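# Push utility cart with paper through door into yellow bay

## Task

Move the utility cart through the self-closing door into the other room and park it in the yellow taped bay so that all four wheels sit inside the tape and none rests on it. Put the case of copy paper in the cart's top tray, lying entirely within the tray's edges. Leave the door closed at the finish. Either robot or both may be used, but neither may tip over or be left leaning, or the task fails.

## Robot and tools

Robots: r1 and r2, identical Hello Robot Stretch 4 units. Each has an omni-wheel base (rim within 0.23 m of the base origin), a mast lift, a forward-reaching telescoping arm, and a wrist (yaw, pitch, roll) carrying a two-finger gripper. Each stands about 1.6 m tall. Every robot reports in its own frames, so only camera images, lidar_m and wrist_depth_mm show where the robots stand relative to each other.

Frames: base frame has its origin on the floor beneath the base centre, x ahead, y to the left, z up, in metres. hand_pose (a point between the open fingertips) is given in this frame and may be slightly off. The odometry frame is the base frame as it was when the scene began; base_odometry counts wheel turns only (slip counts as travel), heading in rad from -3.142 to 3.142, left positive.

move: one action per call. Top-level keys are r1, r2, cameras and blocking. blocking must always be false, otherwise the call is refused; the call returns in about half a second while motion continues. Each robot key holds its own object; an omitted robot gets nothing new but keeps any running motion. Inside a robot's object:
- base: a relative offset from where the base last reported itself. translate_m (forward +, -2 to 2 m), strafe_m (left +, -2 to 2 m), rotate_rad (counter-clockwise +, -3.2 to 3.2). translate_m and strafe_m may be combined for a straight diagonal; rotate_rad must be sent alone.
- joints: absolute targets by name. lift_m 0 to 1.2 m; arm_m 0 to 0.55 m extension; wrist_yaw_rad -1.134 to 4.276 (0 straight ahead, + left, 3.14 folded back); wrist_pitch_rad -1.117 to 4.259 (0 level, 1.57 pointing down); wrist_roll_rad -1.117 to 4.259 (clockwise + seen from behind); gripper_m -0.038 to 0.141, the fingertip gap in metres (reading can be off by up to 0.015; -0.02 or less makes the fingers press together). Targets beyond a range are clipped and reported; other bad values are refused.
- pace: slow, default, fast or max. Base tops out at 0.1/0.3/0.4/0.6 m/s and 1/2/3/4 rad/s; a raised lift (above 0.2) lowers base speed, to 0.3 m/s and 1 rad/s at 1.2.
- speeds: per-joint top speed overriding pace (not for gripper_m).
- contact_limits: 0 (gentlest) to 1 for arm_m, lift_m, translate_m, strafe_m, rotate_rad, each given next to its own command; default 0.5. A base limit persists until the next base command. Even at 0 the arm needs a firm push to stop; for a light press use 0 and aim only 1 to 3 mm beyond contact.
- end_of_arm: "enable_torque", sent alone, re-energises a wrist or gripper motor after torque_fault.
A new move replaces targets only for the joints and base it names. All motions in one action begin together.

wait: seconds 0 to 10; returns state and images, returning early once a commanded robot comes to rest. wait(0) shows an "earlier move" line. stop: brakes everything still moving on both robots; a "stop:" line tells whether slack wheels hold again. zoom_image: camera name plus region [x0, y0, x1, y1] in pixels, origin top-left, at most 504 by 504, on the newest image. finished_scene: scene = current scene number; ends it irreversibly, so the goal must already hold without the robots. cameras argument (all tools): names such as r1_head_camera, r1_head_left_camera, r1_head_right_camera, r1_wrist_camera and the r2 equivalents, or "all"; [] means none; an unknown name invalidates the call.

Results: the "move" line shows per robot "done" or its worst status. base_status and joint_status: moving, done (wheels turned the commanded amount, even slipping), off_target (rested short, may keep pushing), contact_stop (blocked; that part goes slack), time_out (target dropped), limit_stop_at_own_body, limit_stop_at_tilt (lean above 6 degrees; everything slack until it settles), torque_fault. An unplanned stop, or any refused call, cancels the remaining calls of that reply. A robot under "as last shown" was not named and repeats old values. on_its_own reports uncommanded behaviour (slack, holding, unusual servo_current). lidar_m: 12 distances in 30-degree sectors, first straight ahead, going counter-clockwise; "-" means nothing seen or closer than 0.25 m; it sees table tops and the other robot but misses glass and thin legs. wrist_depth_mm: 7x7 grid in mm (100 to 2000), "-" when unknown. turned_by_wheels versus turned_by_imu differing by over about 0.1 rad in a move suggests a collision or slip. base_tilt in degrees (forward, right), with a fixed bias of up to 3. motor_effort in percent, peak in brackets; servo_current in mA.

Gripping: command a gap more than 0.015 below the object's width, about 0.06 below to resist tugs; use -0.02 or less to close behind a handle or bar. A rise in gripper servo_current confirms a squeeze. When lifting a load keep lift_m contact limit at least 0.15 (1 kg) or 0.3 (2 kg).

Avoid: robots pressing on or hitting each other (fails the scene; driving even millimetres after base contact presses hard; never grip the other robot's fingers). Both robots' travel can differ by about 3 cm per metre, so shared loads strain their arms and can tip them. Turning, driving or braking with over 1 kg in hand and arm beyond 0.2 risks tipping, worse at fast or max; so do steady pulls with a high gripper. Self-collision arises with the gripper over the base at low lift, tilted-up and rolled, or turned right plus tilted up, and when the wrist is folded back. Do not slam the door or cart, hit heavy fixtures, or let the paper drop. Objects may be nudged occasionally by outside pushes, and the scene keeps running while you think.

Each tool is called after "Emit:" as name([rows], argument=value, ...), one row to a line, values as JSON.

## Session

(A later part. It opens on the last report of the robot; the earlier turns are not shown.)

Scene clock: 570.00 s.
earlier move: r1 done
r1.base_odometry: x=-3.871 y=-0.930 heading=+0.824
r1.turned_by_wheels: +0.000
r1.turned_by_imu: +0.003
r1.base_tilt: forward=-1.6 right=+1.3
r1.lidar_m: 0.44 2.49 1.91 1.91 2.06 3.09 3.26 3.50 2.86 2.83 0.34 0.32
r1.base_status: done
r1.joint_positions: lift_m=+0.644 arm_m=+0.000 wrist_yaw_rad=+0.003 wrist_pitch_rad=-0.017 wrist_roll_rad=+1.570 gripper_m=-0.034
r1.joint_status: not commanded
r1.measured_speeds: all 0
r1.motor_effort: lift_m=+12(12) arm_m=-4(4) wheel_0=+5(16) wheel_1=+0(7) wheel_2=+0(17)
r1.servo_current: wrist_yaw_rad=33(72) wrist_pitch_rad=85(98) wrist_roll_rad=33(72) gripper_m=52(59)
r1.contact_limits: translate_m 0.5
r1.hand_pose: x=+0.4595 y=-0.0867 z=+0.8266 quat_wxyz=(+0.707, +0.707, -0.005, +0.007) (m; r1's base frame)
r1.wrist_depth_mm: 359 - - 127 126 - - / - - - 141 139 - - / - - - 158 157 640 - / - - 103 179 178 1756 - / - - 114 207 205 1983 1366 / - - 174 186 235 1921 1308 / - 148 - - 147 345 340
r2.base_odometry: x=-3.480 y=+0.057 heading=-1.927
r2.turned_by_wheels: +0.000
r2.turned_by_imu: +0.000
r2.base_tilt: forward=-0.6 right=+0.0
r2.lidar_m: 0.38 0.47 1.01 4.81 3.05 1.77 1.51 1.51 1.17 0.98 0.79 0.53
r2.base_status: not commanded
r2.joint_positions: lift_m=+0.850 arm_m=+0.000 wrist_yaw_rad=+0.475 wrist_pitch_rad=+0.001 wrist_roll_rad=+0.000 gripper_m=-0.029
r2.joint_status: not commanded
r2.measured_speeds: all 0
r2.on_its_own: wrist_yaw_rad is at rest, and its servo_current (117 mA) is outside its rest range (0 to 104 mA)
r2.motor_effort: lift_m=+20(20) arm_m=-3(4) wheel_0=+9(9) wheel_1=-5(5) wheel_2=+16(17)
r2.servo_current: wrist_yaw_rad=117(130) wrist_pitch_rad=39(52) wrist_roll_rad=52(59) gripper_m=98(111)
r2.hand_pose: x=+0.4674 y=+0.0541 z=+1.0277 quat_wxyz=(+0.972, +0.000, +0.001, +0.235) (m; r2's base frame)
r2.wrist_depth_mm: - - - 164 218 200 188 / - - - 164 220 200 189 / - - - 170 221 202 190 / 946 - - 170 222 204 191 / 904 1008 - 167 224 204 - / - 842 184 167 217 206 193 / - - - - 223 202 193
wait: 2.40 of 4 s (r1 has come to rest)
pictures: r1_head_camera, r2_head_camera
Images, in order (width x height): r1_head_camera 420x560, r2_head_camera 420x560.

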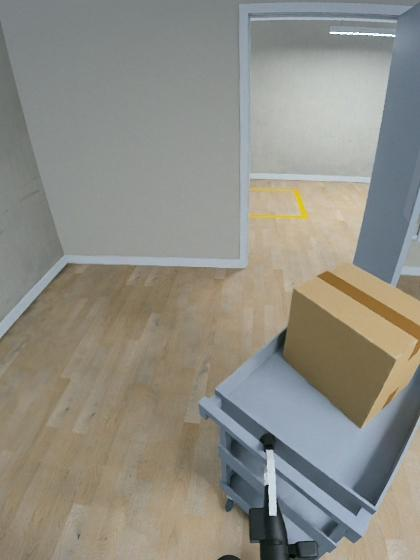

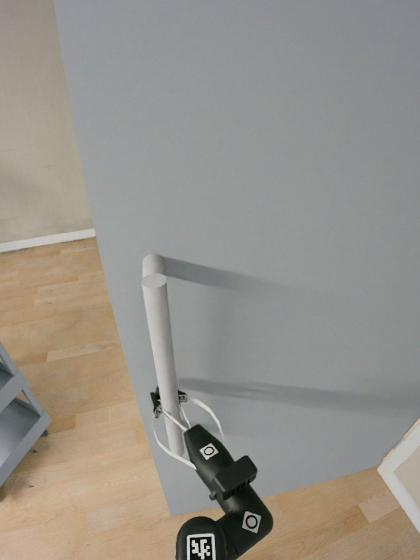

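Emit:
move(r1={"base":{"strafe_m":-0.25}}, cameras=[], blocking=false)

Emit:
wait(seconds=4, cameras=["r1_head_camera","r2_head_camera"])

Scene clock: 584.23 s.
move: r1 moving
r1.base_odometry: x=-3.844 y=-0.954 heading=+0.825
r1.turned_by_wheels: +0.001
r1.turned_by_imu: +0.001
r1.base_tilt: forward=-1.6 right=+1.2
r1.lidar_m: 0.44 2.54 1.99 1.93 2.10 3.11 3.24 3.52 2.86 2.77 0.36 0.31
r1.base_status: strafe_m moving
r1.joint_positions: lift_m=+0.644 arm_m=+0.000 wrist_yaw_rad=+0.007 wrist_pitch_rad=-0.017 wrist_roll_rad=+1.569 gripper_m=-0.034
r1.joint_status: not commanded
r1.measured_speeds: translate_m=+0.001 strafe_m=-0.138 rotate_rad=+0.000 lift_m=+0.000 arm_m=+0.000 wrist_yaw_rad=+0.025 wrist_pitch_rad=+0.000 wrist_roll_rad=-0.001
r1.motor_effort: lift_m=+12(12) arm_m=+2(4) wheel_0=+22(22) wheel_1=-7(9) wheel_2=+2(2)
r1.servo_current: wrist_yaw_rad=65(65) wrist_pitch_rad=85(98) wrist_roll_rad=52(59) gripper_m=52(59)
r1.hand_pose: x=+0.4598 y=-0.0854 z=+0.8267 quat_wxyz=(+0.708, +0.707, -0.004, +0.009) (m; r1's base frame)
r1.wrist_depth_mm: - - - 118 117 - - / - - - 129 131 - - / - - - 145 148 647 - / - - - 171 170 1921 - / - - 104 200 198 1921 1397 / - - 122 191 231 1921 1308 / - 150 - 141 147 345 342
r2.base_odometry: x=-3.480 y=+0.057 heading=-1.927
r2.turned_by_wheels: +0.000
r2.turned_by_imu: +0.002
r2.base_tilt: forward=-0.6 right=+0.0
r2.lidar_m: 0.40 0.49 1.01 4.82 3.06 1.76 1.52 1.51 1.16 1.00 0.77 0.49
r2.base_status: not commanded
r2.joint_positions: lift_m=+0.850 arm_m=+0.000 wrist_yaw_rad=+0.475 wrist_pitch_rad=+0.001 wrist_roll_rad=+0.000 gripper_m=-0.029
r2.joint_status: not commanded
r2.measured_speeds: all 0
r2.motor_effort: lift_m=+20(20) arm_m=-4(4) wheel_0=+9(9) wheel_1=-4(5) wheel_2=+17(17)
r2.servo_current: wrist_yaw_rad=111(130) wrist_pitch_rad=39(39) wrist_roll_rad=59(65) gripper_m=104(111)
r2.hand_pose: x=+0.4674 y=+0.0541 z=+1.0277 quat_wxyz=(+0.972, +0.000, +0.001, +0.235) (m; r2's base frame)
r2.wrist_depth_mm: - - - 164 218 200 187 / - - - 164 220 201 189 / - - - 170 221 202 190 / 917 - - 170 222 203 191 / 891 976 - 166 225 205 - / - 842 184 167 216 205 192 / - - - - 224 200 193
pictures: none
No camera images: "cameras" was empty.

Scene clock: 585.90 s.
earlier move: r1 done
r1.base_odometry: x=-3.687 y=-1.099 heading=+0.824
r1.turned_by_wheels: -0.001
r1.turned_by_imu: -0.002
r1.base_tilt: forward=-1.6 right=+1.2
r1.lidar_m: 0.42 2.66 2.16 2.14 2.33 3.34 3.28 3.34 2.60 2.58 1.71 0.35
r1.base_status: done
r1.joint_positions: lift_m=+0.644 arm_m=+0.000 wrist_yaw_rad=+0.007 wrist_pitch_rad=-0.017 wrist_roll_rad=+1.569 gripper_m=-0.034
r1.joint_status: not commanded
r1.measured_speeds: all 0
r1.motor_effort: lift_m=+12(12) arm_m=-4(4) wheel_0=-1(22) wheel_1=+0(10) wheel_2=+4(5)
r1.servo_current: wrist_yaw_rad=59(78) wrist_pitch_rad=104(104) wrist_roll_rad=59(65) gripper_m=52(59)
r1.hand_pose: x=+0.4598 y=-0.0855 z=+0.8267 quat_wxyz=(+0.708, +0.707, -0.004, +0.008) (m; r1's base frame)
r1.wrist_depth_mm: 353 353 - 154 154 - - / - 384 107 167 163 - - / - 433 116 180 179 - - / - 521 462 194 193 - - / - - - 211 211 1921 - / - - 178 187 229 1983 1397 / - 154 - 179 146 1661 1308
r2.base_odometry: x=-3.480 y=+0.057 heading=-1.927
r2.turned_by_wheels: +0.000
r2.turned_by_imu: +0.000
r2.base_tilt: forward=-0.6 right=+0.0
r2.lidar_m: 0.39 0.46 0.80 1.78 3.05 1.78 1.48 1.51 1.17 0.98 0.81 0.52
r2.base_status: not commanded
r2.joint_positions: lift_m=+0.850 arm_m=+0.000 wrist_yaw_rad=+0.475 wrist_pitch_rad=+0.001 wrist_roll_rad=+0.000 gripper_m=-0.029
r2.joint_status: not commanded
r2.measured_speeds: all 0
r2.on_its_own: wrist_yaw_rad is at rest, and its servo_current (124 mA) is outside its rest range (0 to 104 mA)
r2.motor_effort: lift_m=+20(20) arm_m=-4(4) wheel_0=+8(9) wheel_1=-4(5) wheel_2=+17(17)
r2.servo_current: wrist_yaw_rad=124(130) wrist_pitch_rad=46(46) wrist_roll_rad=52(65) gripper_m=104(111)
r2.hand_pose: x=+0.4674 y=+0.0541 z=+1.0277 quat_wxyz=(+0.972, +0.000, +0.001, +0.235) (m; r2's base frame)
r2.wrist_depth_mm: - - - 164 218 200 187 / - - - 164 220 200 189 / - - - 170 220 202 190 / 809 - - 170 222 204 191 / 778 - - 166 224 205 - / 759 158 184 167 216 205 192 / - - - - 224 202 193
wait: 1.67 of 4 s (r1 has come to rest)
pictures: r1_head_camera, r2_head_camera
Images, in order (width x height): r1_head_camera 420x560, r2_head_camera 420x560.

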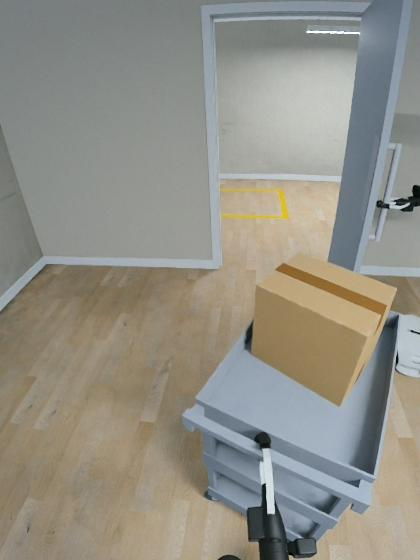

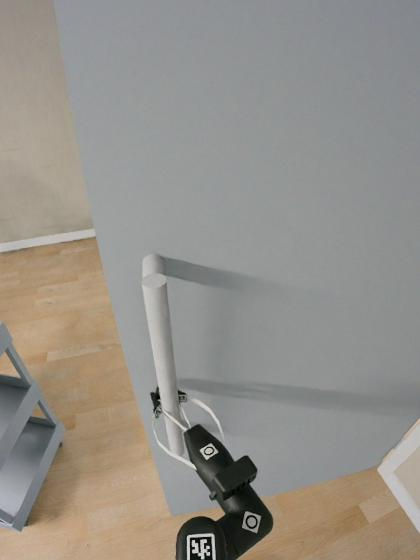

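Emit:
move(r1={"base":{"translate_m":-0.35,"strafe_m":-0.17},"contact_limits":{"translate_m":0.5}}, cameras=[], blocking=false)

Emit:
wait(seconds=4, cameras=["r1_head_camera","r2_head_camera"])

Scene clock: 598.37 s.
move: r1 moving
r1.base_odometry: x=-3.697 y=-1.133 heading=+0.824
r1.turned_by_wheels: +0.000
r1.turned_by_imu: -0.001
r1.base_tilt: forward=-1.6 right=+1.3
r1.lidar_m: 0.40 2.74 2.18 2.17 2.35 3.26 3.26 3.32 2.61 2.56 1.70 0.37
r1.base_status: translate_m moving; strafe_m moving
r1.joint_positions: lift_m=+0.644 arm_m=+0.000 wrist_yaw_rad=+0.007 wrist_pitch_rad=-0.017 wrist_roll_rad=+1.569 gripper_m=-0.034
r1.joint_status: not commanded
r1.measured_speeds: translate_m=-0.121 strafe_m=-0.061 rotate_rad=+0.003 lift_m=+0.000 arm_m=+0.000 wrist_yaw_rad=+0.000 wrist_pitch_rad=+0.000 wrist_roll_rad=+0.000
r1.motor_effort: lift_m=+12(12) arm_m=-4(4) wheel_0=-5(7) wheel_1=-10(10) wheel_2=+15(16)
r1.servo_current: wrist_yaw_rad=72(72) wrist_pitch_rad=98(98) wrist_roll_rad=52(59) gripper_m=52(59)
r1.contact_limits: translate_m 0.5
r1.hand_pose: x=+0.4598 y=-0.0855 z=+0.8267 quat_wxyz=(+0.708, +0.707, -0.004, +0.008) (m; r1's base frame)
r1.wrist_depth_mm: 366 355 107 160 159 - - / - 387 114 172 170 - - / - 433 120 184 183 - - / - 512 466 198 197 - - / - - 535 214 213 1983 - / - - 178 187 229 1983 1397 / - 158 - 179 146 1708 1308
r2.base_odometry: x=-3.480 y=+0.057 heading=-1.927
r2.turned_by_wheels: +0.000
r2.turned_by_imu: +0.002
r2.base_tilt: forward=-0.7 right=+0.0
r2.lidar_m: 0.36 0.49 0.78 1.74 3.07 1.75 1.49 1.49 1.15 0.99 0.77 0.53
r2.base_status: not commanded
r2.joint_positions: lift_m=+0.850 arm_m=+0.000 wrist_yaw_rad=+0.475 wrist_pitch_rad=+0.001 wrist_roll_rad=+0.000 gripper_m=-0.029
r2.joint_status: not commanded
r2.measured_speeds: all 0
r2.motor_effort: lift_m=+20(20) arm_m=-4(4) wheel_0=+9(9) wheel_1=-5(5) wheel_2=+17(17)
r2.servo_current: wrist_yaw_rad=124(124) wrist_pitch_rad=46(46) wrist_roll_rad=46(59) gripper_m=98(111)
r2.hand_pose: x=+0.4674 y=+0.0541 z=+1.0277 quat_wxyz=(+0.972, +0.000, +0.001, +0.235) (m; r2's base frame)
r2.wrist_depth_mm: - - - 164 218 200 187 / - - - 164 219 200 189 / - - - 169 220 203 190 / 831 - - 170 222 203 190 / 788 - - 166 224 205 - / 778 158 185 167 217 206 192 / - - - - 223 200 192
pictures: none
No camera images: "cameras" was empty.

Scene clock: 600.53 s.
earlier move: r1 done
r1.base_odometry: x=-3.800 y=-1.471 heading=+0.823
r1.turned_by_wheels: -0.001
r1.turned_by_imu: -0.003
r1.base_tilt: forward=-1.6 right=+1.3
r1.lidar_m: 0.37 0.42 2.38 2.35 2.51 3.00 2.93 3.08 2.42 2.37 2.56 0.43
r1.base_status: done
r1.joint_positions: lift_m=+0.644 arm_m=+0.000 wrist_yaw_rad=-0.001 wrist_pitch_rad=-0.017 wrist_roll_rad=+1.569 gripper_m=-0.034
r1.joint_status: not commanded
r1.measured_speeds: all 0
r1.motor_effort: lift_m=+12(12) arm_m=-4(4) wheel_0=-7(13) wheel_1=-1(12) wheel_2=-1(16)
r1.servo_current: wrist_yaw_rad=59(72) wrist_pitch_rad=91(104) wrist_roll_rad=52(65) gripper_m=52(59)
r1.contact_limits: translate_m 0.5
r1.hand_pose: x=+0.4592 y=-0.0877 z=+0.8267 quat_wxyz=(+0.708, +0.707, -0.006, +0.006) (m; r1's base frame)
r1.wrist_depth_mm: - - - 226 225 1661 1308 / - - - 226 225 - - / - 439 433 226 226 - - / - 449 445 226 225 - - / - 466 455 226 224 - - / - 488 180 187 226 - - / - 153 488 177 156 1537 -
r2.base_odometry: x=-3.480 y=+0.057 heading=-1.927
r2.turned_by_wheels: +0.000
r2.turned_by_imu: +0.000
r2.base_tilt: forward=-0.7 right=+0.0
r2.lidar_m: 0.40 0.50 0.98 1.17 3.07 1.75 1.44 1.51 1.15 0.99 0.80 0.51
r2.base_status: not commanded
r2.joint_positions: lift_m=+0.850 arm_m=+0.000 wrist_yaw_rad=+0.475 wrist_pitch_rad=+0.001 wrist_roll_rad=+0.000 gripper_m=-0.029
r2.joint_status: not commanded
r2.measured_speeds: all 0
r2.on_its_own: wrist_yaw_rad is at rest, and its servo_current (111 mA) is outside its rest range (0 to 104 mA)
r2.motor_effort: lift_m=+20(20) arm_m=-3(4) wheel_0=+9(9) wheel_1=-5(5) wheel_2=+16(17)
r2.servo_current: wrist_yaw_rad=111(130) wrist_pitch_rad=39(46) wrist_roll_rad=52(59) gripper_m=104(111)
r2.hand_pose: x=+0.4674 y=+0.0541 z=+1.0277 quat_wxyz=(+0.972, +0.000, +0.001, +0.235) (m; r2's base frame)
r2.wrist_depth_mm: - - - 163 218 200 187 / - - - 164 220 201 189 / - - - 170 220 202 190 / - - - 170 222 204 191 / - - - 166 224 205 - / - - 184 167 216 206 193 / - - - - 223 201 193
wait: 2.17 of 4 s (r1 has come to rest)
pictures: r1_head_camera, r2_head_camera
Images, in order (width x height): r1_head_camera 420x560, r2_head_camera 420x560.

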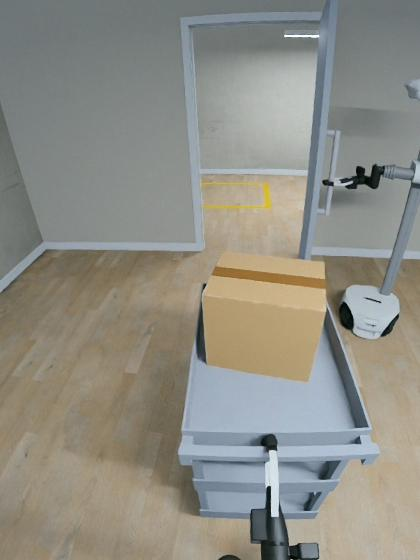

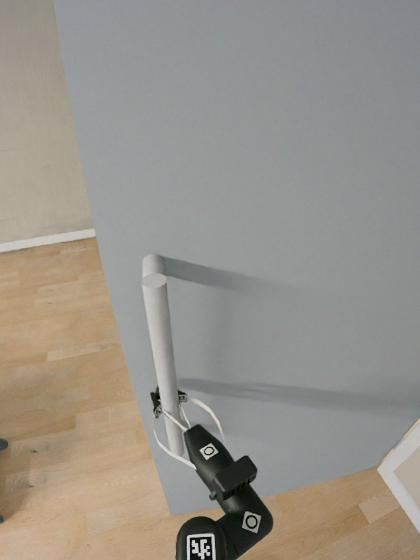

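Emit:
move(r1={"base":{"translate_m":0.5}}, cameras=[], blocking=false)

Emit:
wait(seconds=4, cameras=["r1_head_camera","r2_head_camera"])

Scene clock: 605.37 s.
move: r1 moving
r1.base_odometry: x=-3.779 y=-1.449 heading=+0.823
r1.turned_by_wheels: +0.000
r1.turned_by_imu: +0.000
r1.base_tilt: forward=-1.6 right=+1.3
r1.lidar_m: 0.38 0.43 2.39 2.35 2.53 3.03 2.97 3.06 2.41 2.38 2.56 0.42
r1.base_status: translate_m moving
r1.joint_positions: lift_m=+0.644 arm_m=+0.000 wrist_yaw_rad=-0.003 wrist_pitch_rad=-0.017 wrist_roll_rad=+1.569 gripper_m=-0.034
r1.joint_status: not commanded
r1.measured_speeds: translate_m=+0.120 strafe_m=+0.000 rotate_rad=-0.005 lift_m=+0.000 arm_m=+0.000 wrist_yaw_rad=+0.000 wrist_pitch_rad=+0.000 wrist_roll_rad=+0.000
r1.motor_effort: lift_m=+12(12) arm_m=+4(4) wheel_0=+12(12) wheel_1=+7(8) wheel_2=-13(16)
r1.servo_current: wrist_yaw_rad=46(59) wrist_pitch_rad=98(98) wrist_roll_rad=46(59) gripper_m=59(59)
r1.hand_pose: x=+0.4589 y=-0.0882 z=+0.8267 quat_wxyz=(+0.708, +0.707, -0.007, +0.005) (m; r1's base frame)
r1.wrist_depth_mm: - - - 216 216 1921 - / - - - 217 218 - - / - 427 421 220 219 - - / - 445 439 221 221 - - / - 466 459 223 222 - - / - 496 176 189 224 - - / - 150 - 152 147 621 -
r2.base_odometry: x=-3.480 y=+0.057 heading=-1.927
r2.turned_by_wheels: +0.000
r2.turned_by_imu: +0.001
r2.base_tilt: forward=-0.7 right=+0.0
r2.lidar_m: 0.38 0.49 0.93 1.18 3.10 1.78 1.50 1.50 1.17 0.98 0.84 0.53
r2.base_status: not commanded
r2.joint_positions: lift_m=+0.850 arm_m=+0.000 wrist_yaw_rad=+0.475 wrist_pitch_rad=+0.001 wrist_roll_rad=+0.000 gripper_m=-0.029
r2.joint_status: not commanded
r2.measured_speeds: all 0
r2.motor_effort: lift_m=+20(20) arm_m=-4(4) wheel_0=+8(9) wheel_1=-5(5) wheel_2=+16(17)
r2.servo_current: wrist_yaw_rad=117(130) wrist_pitch_rad=39(46) wrist_roll_rad=46(52) gripper_m=104(111)
r2.hand_pose: x=+0.4674 y=+0.0541 z=+1.0277 quat_wxyz=(+0.972, +0.000, +0.001, +0.235) (m; r2's base frame)
r2.wrist_depth_mm: - - - 163 218 200 187 / - - - 164 219 200 189 / - - - 170 220 202 190 / - - - 170 222 203 191 / - - - 166 224 205 - / - - 184 167 217 206 193 / - - - - 223 201 193
pictures: none
No camera images: "cameras" was empty.

Scene clock: 608.03 s.
earlier move: r1 done
r1.base_odometry: x=-3.460 y=-1.105 heading=+0.823
r1.turned_by_wheels: +0.000
r1.turned_by_imu: +0.000
r1.base_tilt: forward=-1.6 right=+1.2
r1.lidar_m: 0.37 2.51 2.34 2.27 2.47 3.48 3.45 3.15 2.47 2.42 1.50 0.43
r1.base_status: done
r1.joint_positions: lift_m=+0.644 arm_m=+0.000 wrist_yaw_rad=-0.006 wrist_pitch_rad=-0.017 wrist_roll_rad=+1.569 gripper_m=-0.034
r1.joint_status: not commanded
r1.measured_speeds: all 0
r1.motor_effort: lift_m=+12(12) arm_m=+3(5) wheel_0=-1(14) wheel_1=+0(9) wheel_2=-1(21)
r1.servo_current: wrist_yaw_rad=46(78) wrist_pitch_rad=98(104) wrist_roll_rad=39(72) gripper_m=52(59)
r1.hand_pose: x=+0.4587 y=-0.0892 z=+0.8267 quat_wxyz=(+0.708, +0.707, -0.008, +0.004) (m; r1's base frame)
r1.wrist_depth_mm: - - - 241 239 1921 1336 / - - - 237 236 - - / - - - 235 233 - - / - 452 445 230 230 - - / - 459 455 228 227 - - / - 469 180 190 223 - - / - 154 469 183 147 - -
r2.base_odometry: x=-3.480 y=+0.057 heading=-1.927
r2.turned_by_wheels: +0.000
r2.turned_by_imu: +0.000
r2.base_tilt: forward=-0.7 right=+0.0
r2.lidar_m: 0.39 0.50 0.78 1.49 3.07 1.75 1.51 1.51 1.15 1.01 0.81 0.51
r2.base_status: not commanded
r2.joint_positions: lift_m=+0.850 arm_m=+0.000 wrist_yaw_rad=+0.475 wrist_pitch_rad=+0.001 wrist_roll_rad=+0.000 gripper_m=-0.029
r2.joint_status: not commanded
r2.measured_speeds: all 0
r2.on_its_own: wrist_yaw_rad is at rest, and its servo_current (117 mA) is outside its rest range (0 to 104 mA)
r2.motor_effort: lift_m=+20(20) arm_m=-4(4) wheel_0=+9(9) wheel_1=-5(5) wheel_2=+16(17)
r2.servo_current: wrist_yaw_rad=117(130) wrist_pitch_rad=39(46) wrist_roll_rad=46(65) gripper_m=104(111)
r2.hand_pose: x=+0.4674 y=+0.0541 z=+1.0277 quat_wxyz=(+0.972, +0.000, +0.001, +0.235) (m; r2's base frame)
r2.wrist_depth_mm: - - - 164 218 200 187 / - - - 164 220 200 188 / - - - 170 221 201 190 / 691 831 - 170 223 203 191 / 668 759 - 166 224 204 - / 676 707 181 167 216 206 193 / 585 564 - - 224 201 193
wait: 2.67 of 4 s (r1 has come to rest)
pictures: r1_head_camera, r2_head_camera
Images, in order (width x height): r1_head_camera 420x560, r2_head_camera 420x560.

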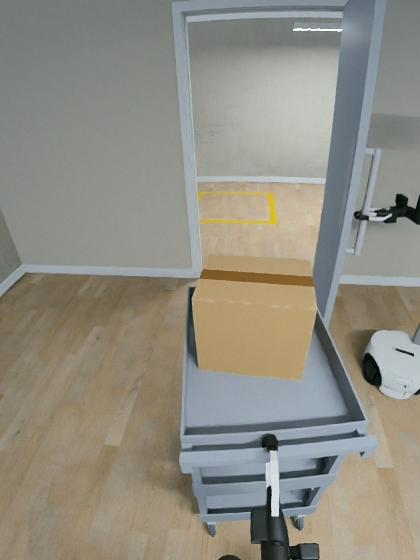

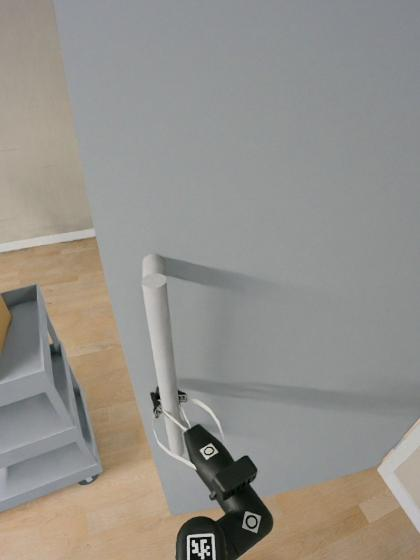

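Emit:
move(r1={"base":{"translate_m":-0.25,"strafe_m":0.08},"contact_limits":{"translate_m":0.5}}, cameras=[], blocking=false)

Emit:
wait(seconds=4, cameras=["r1_head_camera"])

Scene clock: 620.03 s.
move: r1 moving
r1.base_odometry: x=-3.489 y=-1.121 heading=+0.822
r1.turned_by_wheels: -0.001
r1.turned_by_imu: -0.001
r1.base_tilt: forward=-1.5 right=+1.2
r1.lidar_m: 0.39 2.53 2.34 2.28 2.48 3.45 3.42 3.16 2.49 2.43 1.51 0.43
r1.base_status: translate_m moving; strafe_m moving
r1.joint_positions: lift_m=+0.644 arm_m=+0.000 wrist_yaw_rad=-0.003 wrist_pitch_rad=-0.017 wrist_roll_rad=+1.569 gripper_m=-0.034
r1.joint_status: not commanded
r1.measured_speeds: translate_m=-0.121 strafe_m=+0.038 rotate_rad=-0.006 lift_m=+0.000 arm_m=+0.000 wrist_yaw_rad=+0.000 wrist_pitch_rad=+0.000 wrist_roll_rad=+0.000
r1.motor_effort: lift_m=+12(12) arm_m=-4(4) wheel_0=-15(15) wheel_1=-4(6) wheel_2=+10(13)
r1.servo_current: wrist_yaw_rad=33(59) wrist_pitch_rad=98(98) wrist_roll_rad=52(59) gripper_m=52(59)
r1.contact_limits: translate_m 0.5
r1.hand_pose: x=+0.4591 y=-0.0882 z=+0.8267 quat_wxyz=(+0.708, +0.707, -0.007, +0.005) (m; r1's base frame)
r1.wrist_depth_mm: - - - 239 237 1808 1366 / - - - 237 235 - - / - - - 235 233 - - / - 452 442 233 231 - - / - 462 455 229 229 - - / - 477 180 182 225 - - / - 153 477 223 154 - -
r2.base_odometry: x=-3.480 y=+0.057 heading=-1.927
r2.turned_by_wheels: +0.000
r2.turned_by_imu: +0.002
r2.base_tilt: forward=-0.7 right=+0.0
r2.lidar_m: 0.39 0.51 0.78 1.50 3.10 1.77 1.52 1.49 1.17 0.98 0.82 0.54
r2.base_status: not commanded
r2.joint_positions: lift_m=+0.850 arm_m=+0.000 wrist_yaw_rad=+0.475 wrist_pitch_rad=+0.001 wrist_roll_rad=+0.000 gripper_m=-0.029
r2.joint_status: not commanded
r2.measured_speeds: all 0
r2.motor_effort: lift_m=+20(20) arm_m=-4(4) wheel_0=+9(9) wheel_1=-5(5) wheel_2=+16(17)
r2.servo_current: wrist_yaw_rad=117(124) wrist_pitch_rad=39(46) wrist_roll_rad=52(52) gripper_m=98(111)
r2.hand_pose: x=+0.4674 y=+0.0541 z=+1.0277 quat_wxyz=(+0.972, +0.000, +0.001, +0.235) (m; r2's base frame)
r2.wrist_depth_mm: - - - 163 218 199 187 / - - - 165 219 201 189 / - - - 170 220 203 190 / 683 854 - 170 222 203 190 / 668 788 - 166 224 204 - / 668 741 181 167 217 205 193 / 580 569 - - 223 201 193
pictures: none
No camera images: "cameras" was empty.

Scene clock: 621.83 s.
earlier move: r1 done
r1.base_odometry: x=-3.689 y=-1.234 heading=+0.823
r1.turned_by_wheels: +0.001
r1.turned_by_imu: +0.002
r1.base_tilt: forward=-1.6 right=+1.2
r1.lidar_m: 0.41 0.44 2.30 2.24 2.42 3.24 3.19 3.21 2.53 2.49 2.66 0.41
r1.base_status: done
r1.joint_positions: lift_m=+0.644 arm_m=+0.000 wrist_yaw_rad=+0.006 wrist_pitch_rad=-0.017 wrist_roll_rad=+1.569 gripper_m=-0.034
r1.joint_status: not commanded
r1.measured_speeds: all 0
r1.motor_effort: lift_m=+12(12) arm_m=-4(4) wheel_0=+2(17) wheel_1=-1(8) wheel_2=+4(15)
r1.servo_current: wrist_yaw_rad=59(72) wrist_pitch_rad=98(98) wrist_roll_rad=52(65) gripper_m=46(59)
r1.contact_limits: translate_m 0.5
r1.hand_pose: x=+0.4598 y=-0.0857 z=+0.8267 quat_wxyz=(+0.708, +0.707, -0.004, +0.008) (m; r1's base frame)
r1.wrist_depth_mm: - - - 207 205 1921 - / - - 430 211 210 - - / - 427 424 216 213 - - / - 455 442 219 216 - - / - 477 466 224 223 - - / - - 181 196 225 - - / - 155 - 180 148 1661 -
r2.base_odometry: x=-3.480 y=+0.057 heading=-1.927
r2.turned_by_wheels: +0.000
r2.turned_by_imu: +0.000
r2.base_tilt: forward=-0.7 right=+0.1
r2.lidar_m: 0.39 0.51 0.85 1.37 3.04 1.78 1.51 1.50 1.18 0.98 0.82 0.52
r2.base_status: not commanded
r2.joint_positions: lift_m=+0.850 arm_m=+0.000 wrist_yaw_rad=+0.475 wrist_pitch_rad=+0.001 wrist_roll_rad=+0.000 gripper_m=-0.029
r2.joint_status: not commanded
r2.measured_speeds: all 0
r2.motor_effort: lift_m=+20(20) arm_m=-4(4) wheel_0=+9(9) wheel_1=-4(5) wheel_2=+16(17)
r2.servo_current: wrist_yaw_rad=104(130) wrist_pitch_rad=46(46) wrist_roll_rad=39(59) gripper_m=104(111)
r2.hand_pose: x=+0.4674 y=+0.0541 z=+1.0277 quat_wxyz=(+0.972, +0.000, +0.001, +0.235) (m; r2's base frame)
r2.wrist_depth_mm: - - - 163 218 200 187 / - - - 164 220 200 189 / - - - 170 220 202 190 / 891 - - 170 223 203 191 / 842 976 - 166 224 204 - / 788 904 182 167 216 206 193 / - - - - 223 201 193
wait: 1.80 of 4 s (r1 has come to rest)
pictures: r1_head_camera
Images, in order (width x height): r1_head_camera 420x560.

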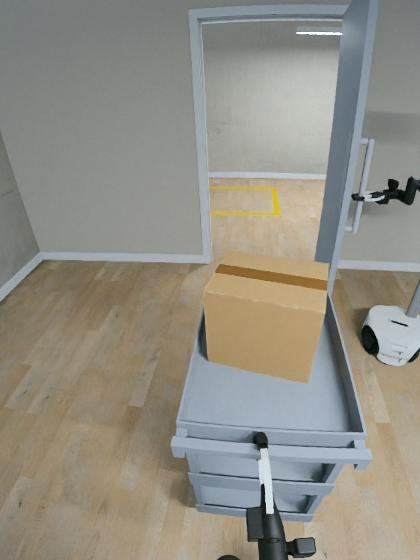

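Emit:
move(r1={"base":{"translate_m":0.5,"strafe_m":-0.055},"contact_limits":{"translate_m":0.5}}, cameras=[], blocking=false)

Emit:
wait(seconds=4, cameras=["r1_head_camera","r2_head_camera"])

Scene clock: 626.67 s.
move: r1 moving
r1.base_odometry: x=-3.665 y=-1.213 heading=+0.824
r1.turned_by_wheels: +0.000
r1.turned_by_imu: +0.000
r1.base_tilt: forward=-1.6 right=+1.3
r1.lidar_m: 0.40 0.46 2.28 2.23 2.40 3.26 3.20 3.21 2.53 2.48 2.64 0.42
r1.base_status: translate_m moving; strafe_m moving
r1.joint_positions: lift_m=+0.644 arm_m=+0.000 wrist_yaw_rad=+0.003 wrist_pitch_rad=-0.017 wrist_roll_rad=+1.569 gripper_m=-0.034
r1.joint_status: not commanded
r1.measured_speeds: translate_m=+0.121 strafe_m=-0.013 rotate_rad=+0.003 lift_m=+0.000 arm_m=+0.000 wrist_yaw_rad=-0.028 wrist_pitch_rad=+0.000 wrist_roll_rad=+0.000
r1.motor_effort: lift_m=+12(12) arm_m=+4(4) wheel_0=+8(15) wheel_1=+7(8) wheel_2=-11(11)
r1.servo_current: wrist_yaw_rad=52(65) wrist_pitch_rad=91(98) wrist_roll_rad=46(52) gripper_m=52(59)
r1.contact_limits: translate_m 0.5
r1.hand_pose: x=+0.4595 y=-0.0865 z=+0.8267 quat_wxyz=(+0.708, +0.707, -0.005, +0.007) (m; r1's base frame)
r1.wrist_depth_mm: - - - 206 206 1863 - / - - 442 211 209 - - / - 421 421 214 213 - - / - 452 445 217 216 - - / - 477 466 222 221 - - / - - 178 194 224 - - / - 150 - 179 157 1661 -
r2: as last shown
r2.turned_by_imu: +0.001
r2.base_tilt: forward=-0.6 right=+0.0
r2.lidar_m: 0.40 0.51 0.85 1.37 3.08 1.74 1.50 1.49 1.15 1.00 0.80 0.53
r2.motor_effort: lift_m=+20(20) arm_m=-4(4) wheel_0=+8(9) wheel_1=-4(5) wheel_2=+16(17)
r2.servo_current: wrist_yaw_rad=117(130) wrist_pitch_rad=39(46) wrist_roll_rad=46(52) gripper_m=104(111)
r2.wrist_depth_mm: - - - 164 219 200 188 / - - - 164 220 200 189 / - - - 170 221 202 190 / 866 - - 170 222 203 191 / 831 960 - 166 224 205 - / 778 778 182 167 216 206 192 / - - - - 224 201 193
pictures: none
No camera images: "cameras" was empty.

Scene clock: 629.33 s.
earlier move: r1 done
r1.base_odometry: x=-3.309 y=-0.904 heading=+0.824
r1.turned_by_wheels: +0.001
r1.turned_by_imu: +0.003
r1.base_tilt: forward=-1.6 right=+1.2
r1.lidar_m: 0.39 0.42 2.29 2.25 2.42 3.61 3.70 3.20 2.53 2.47 1.25 0.43
r1.base_status: done
r1.joint_positions: lift_m=+0.644 arm_m=+0.000 wrist_yaw_rad=+0.005 wrist_pitch_rad=-0.017 wrist_roll_rad=+1.569 gripper_m=-0.034
r1.joint_status: not commanded
r1.measured_speeds: all 0
r1.motor_effort: lift_m=+12(12) arm_m=-4(4) wheel_0=+7(15) wheel_1=+2(9) wheel_2=+4(18)
r1.servo_current: wrist_yaw_rad=52(78) wrist_pitch_rad=91(104) wrist_roll_rad=46(65) gripper_m=59(59)
r1.contact_limits: translate_m 0.5
r1.hand_pose: x=+0.4596 y=-0.0861 z=+0.8267 quat_wxyz=(+0.708, +0.707, -0.005, +0.008) (m; r1's base frame)
r1.wrist_depth_mm: - - - 208 208 - - / 1808 - - 212 211 - - / 1863 427 424 216 214 - - / 1983 449 436 220 217 - - / - 469 466 223 222 - - / - 500 180 196 224 1863 - / - 154 - 179 149 1576 -
r2.base_odometry: x=-3.480 y=+0.057 heading=-1.927
r2.turned_by_wheels: +0.000
r2.turned_by_imu: +0.000
r2.base_tilt: forward=-0.6 right=+0.0
r2.lidar_m: 0.41 0.49 0.80 4.83 3.11 1.75 1.48 1.49 1.16 0.99 0.80 0.51
r2.base_status: not commanded
r2.joint_positions: lift_m=+0.850 arm_m=+0.000 wrist_yaw_rad=+0.475 wrist_pitch_rad=+0.001 wrist_roll_rad=+0.000 gripper_m=-0.029
r2.joint_status: not commanded
r2.measured_speeds: all 0
r2.on_its_own: wrist_yaw_rad is at rest, and its servo_current (111 mA) is outside its rest range (0 to 104 mA)
r2.motor_effort: lift_m=+20(21) arm_m=-3(4) wheel_0=+9(9) wheel_1=-5(5) wheel_2=+16(17)
r2.servo_current: wrist_yaw_rad=111(130) wrist_pitch_rad=39(46) wrist_roll_rad=52(65) gripper_m=104(111)
r2.hand_pose: x=+0.4674 y=+0.0541 z=+1.0277 quat_wxyz=(+0.972, +0.000, +0.001, +0.235) (m; r2's base frame)
r2.wrist_depth_mm: - - - 164 218 200 187 / - - - 164 219 200 189 / - - - 170 220 202 190 / - 691 603 169 222 204 190 / - 661 609 166 225 205 - / 615 634 185 167 216 206 193 / 603 544 517 - 224 200 193
wait: 2.67 of 4 s (r1 has come to rest)
pictures: r1_head_camera, r2_head_camera
Images, in order (width x height): r1_head_camera 420x560, r2_head_camera 420x560.

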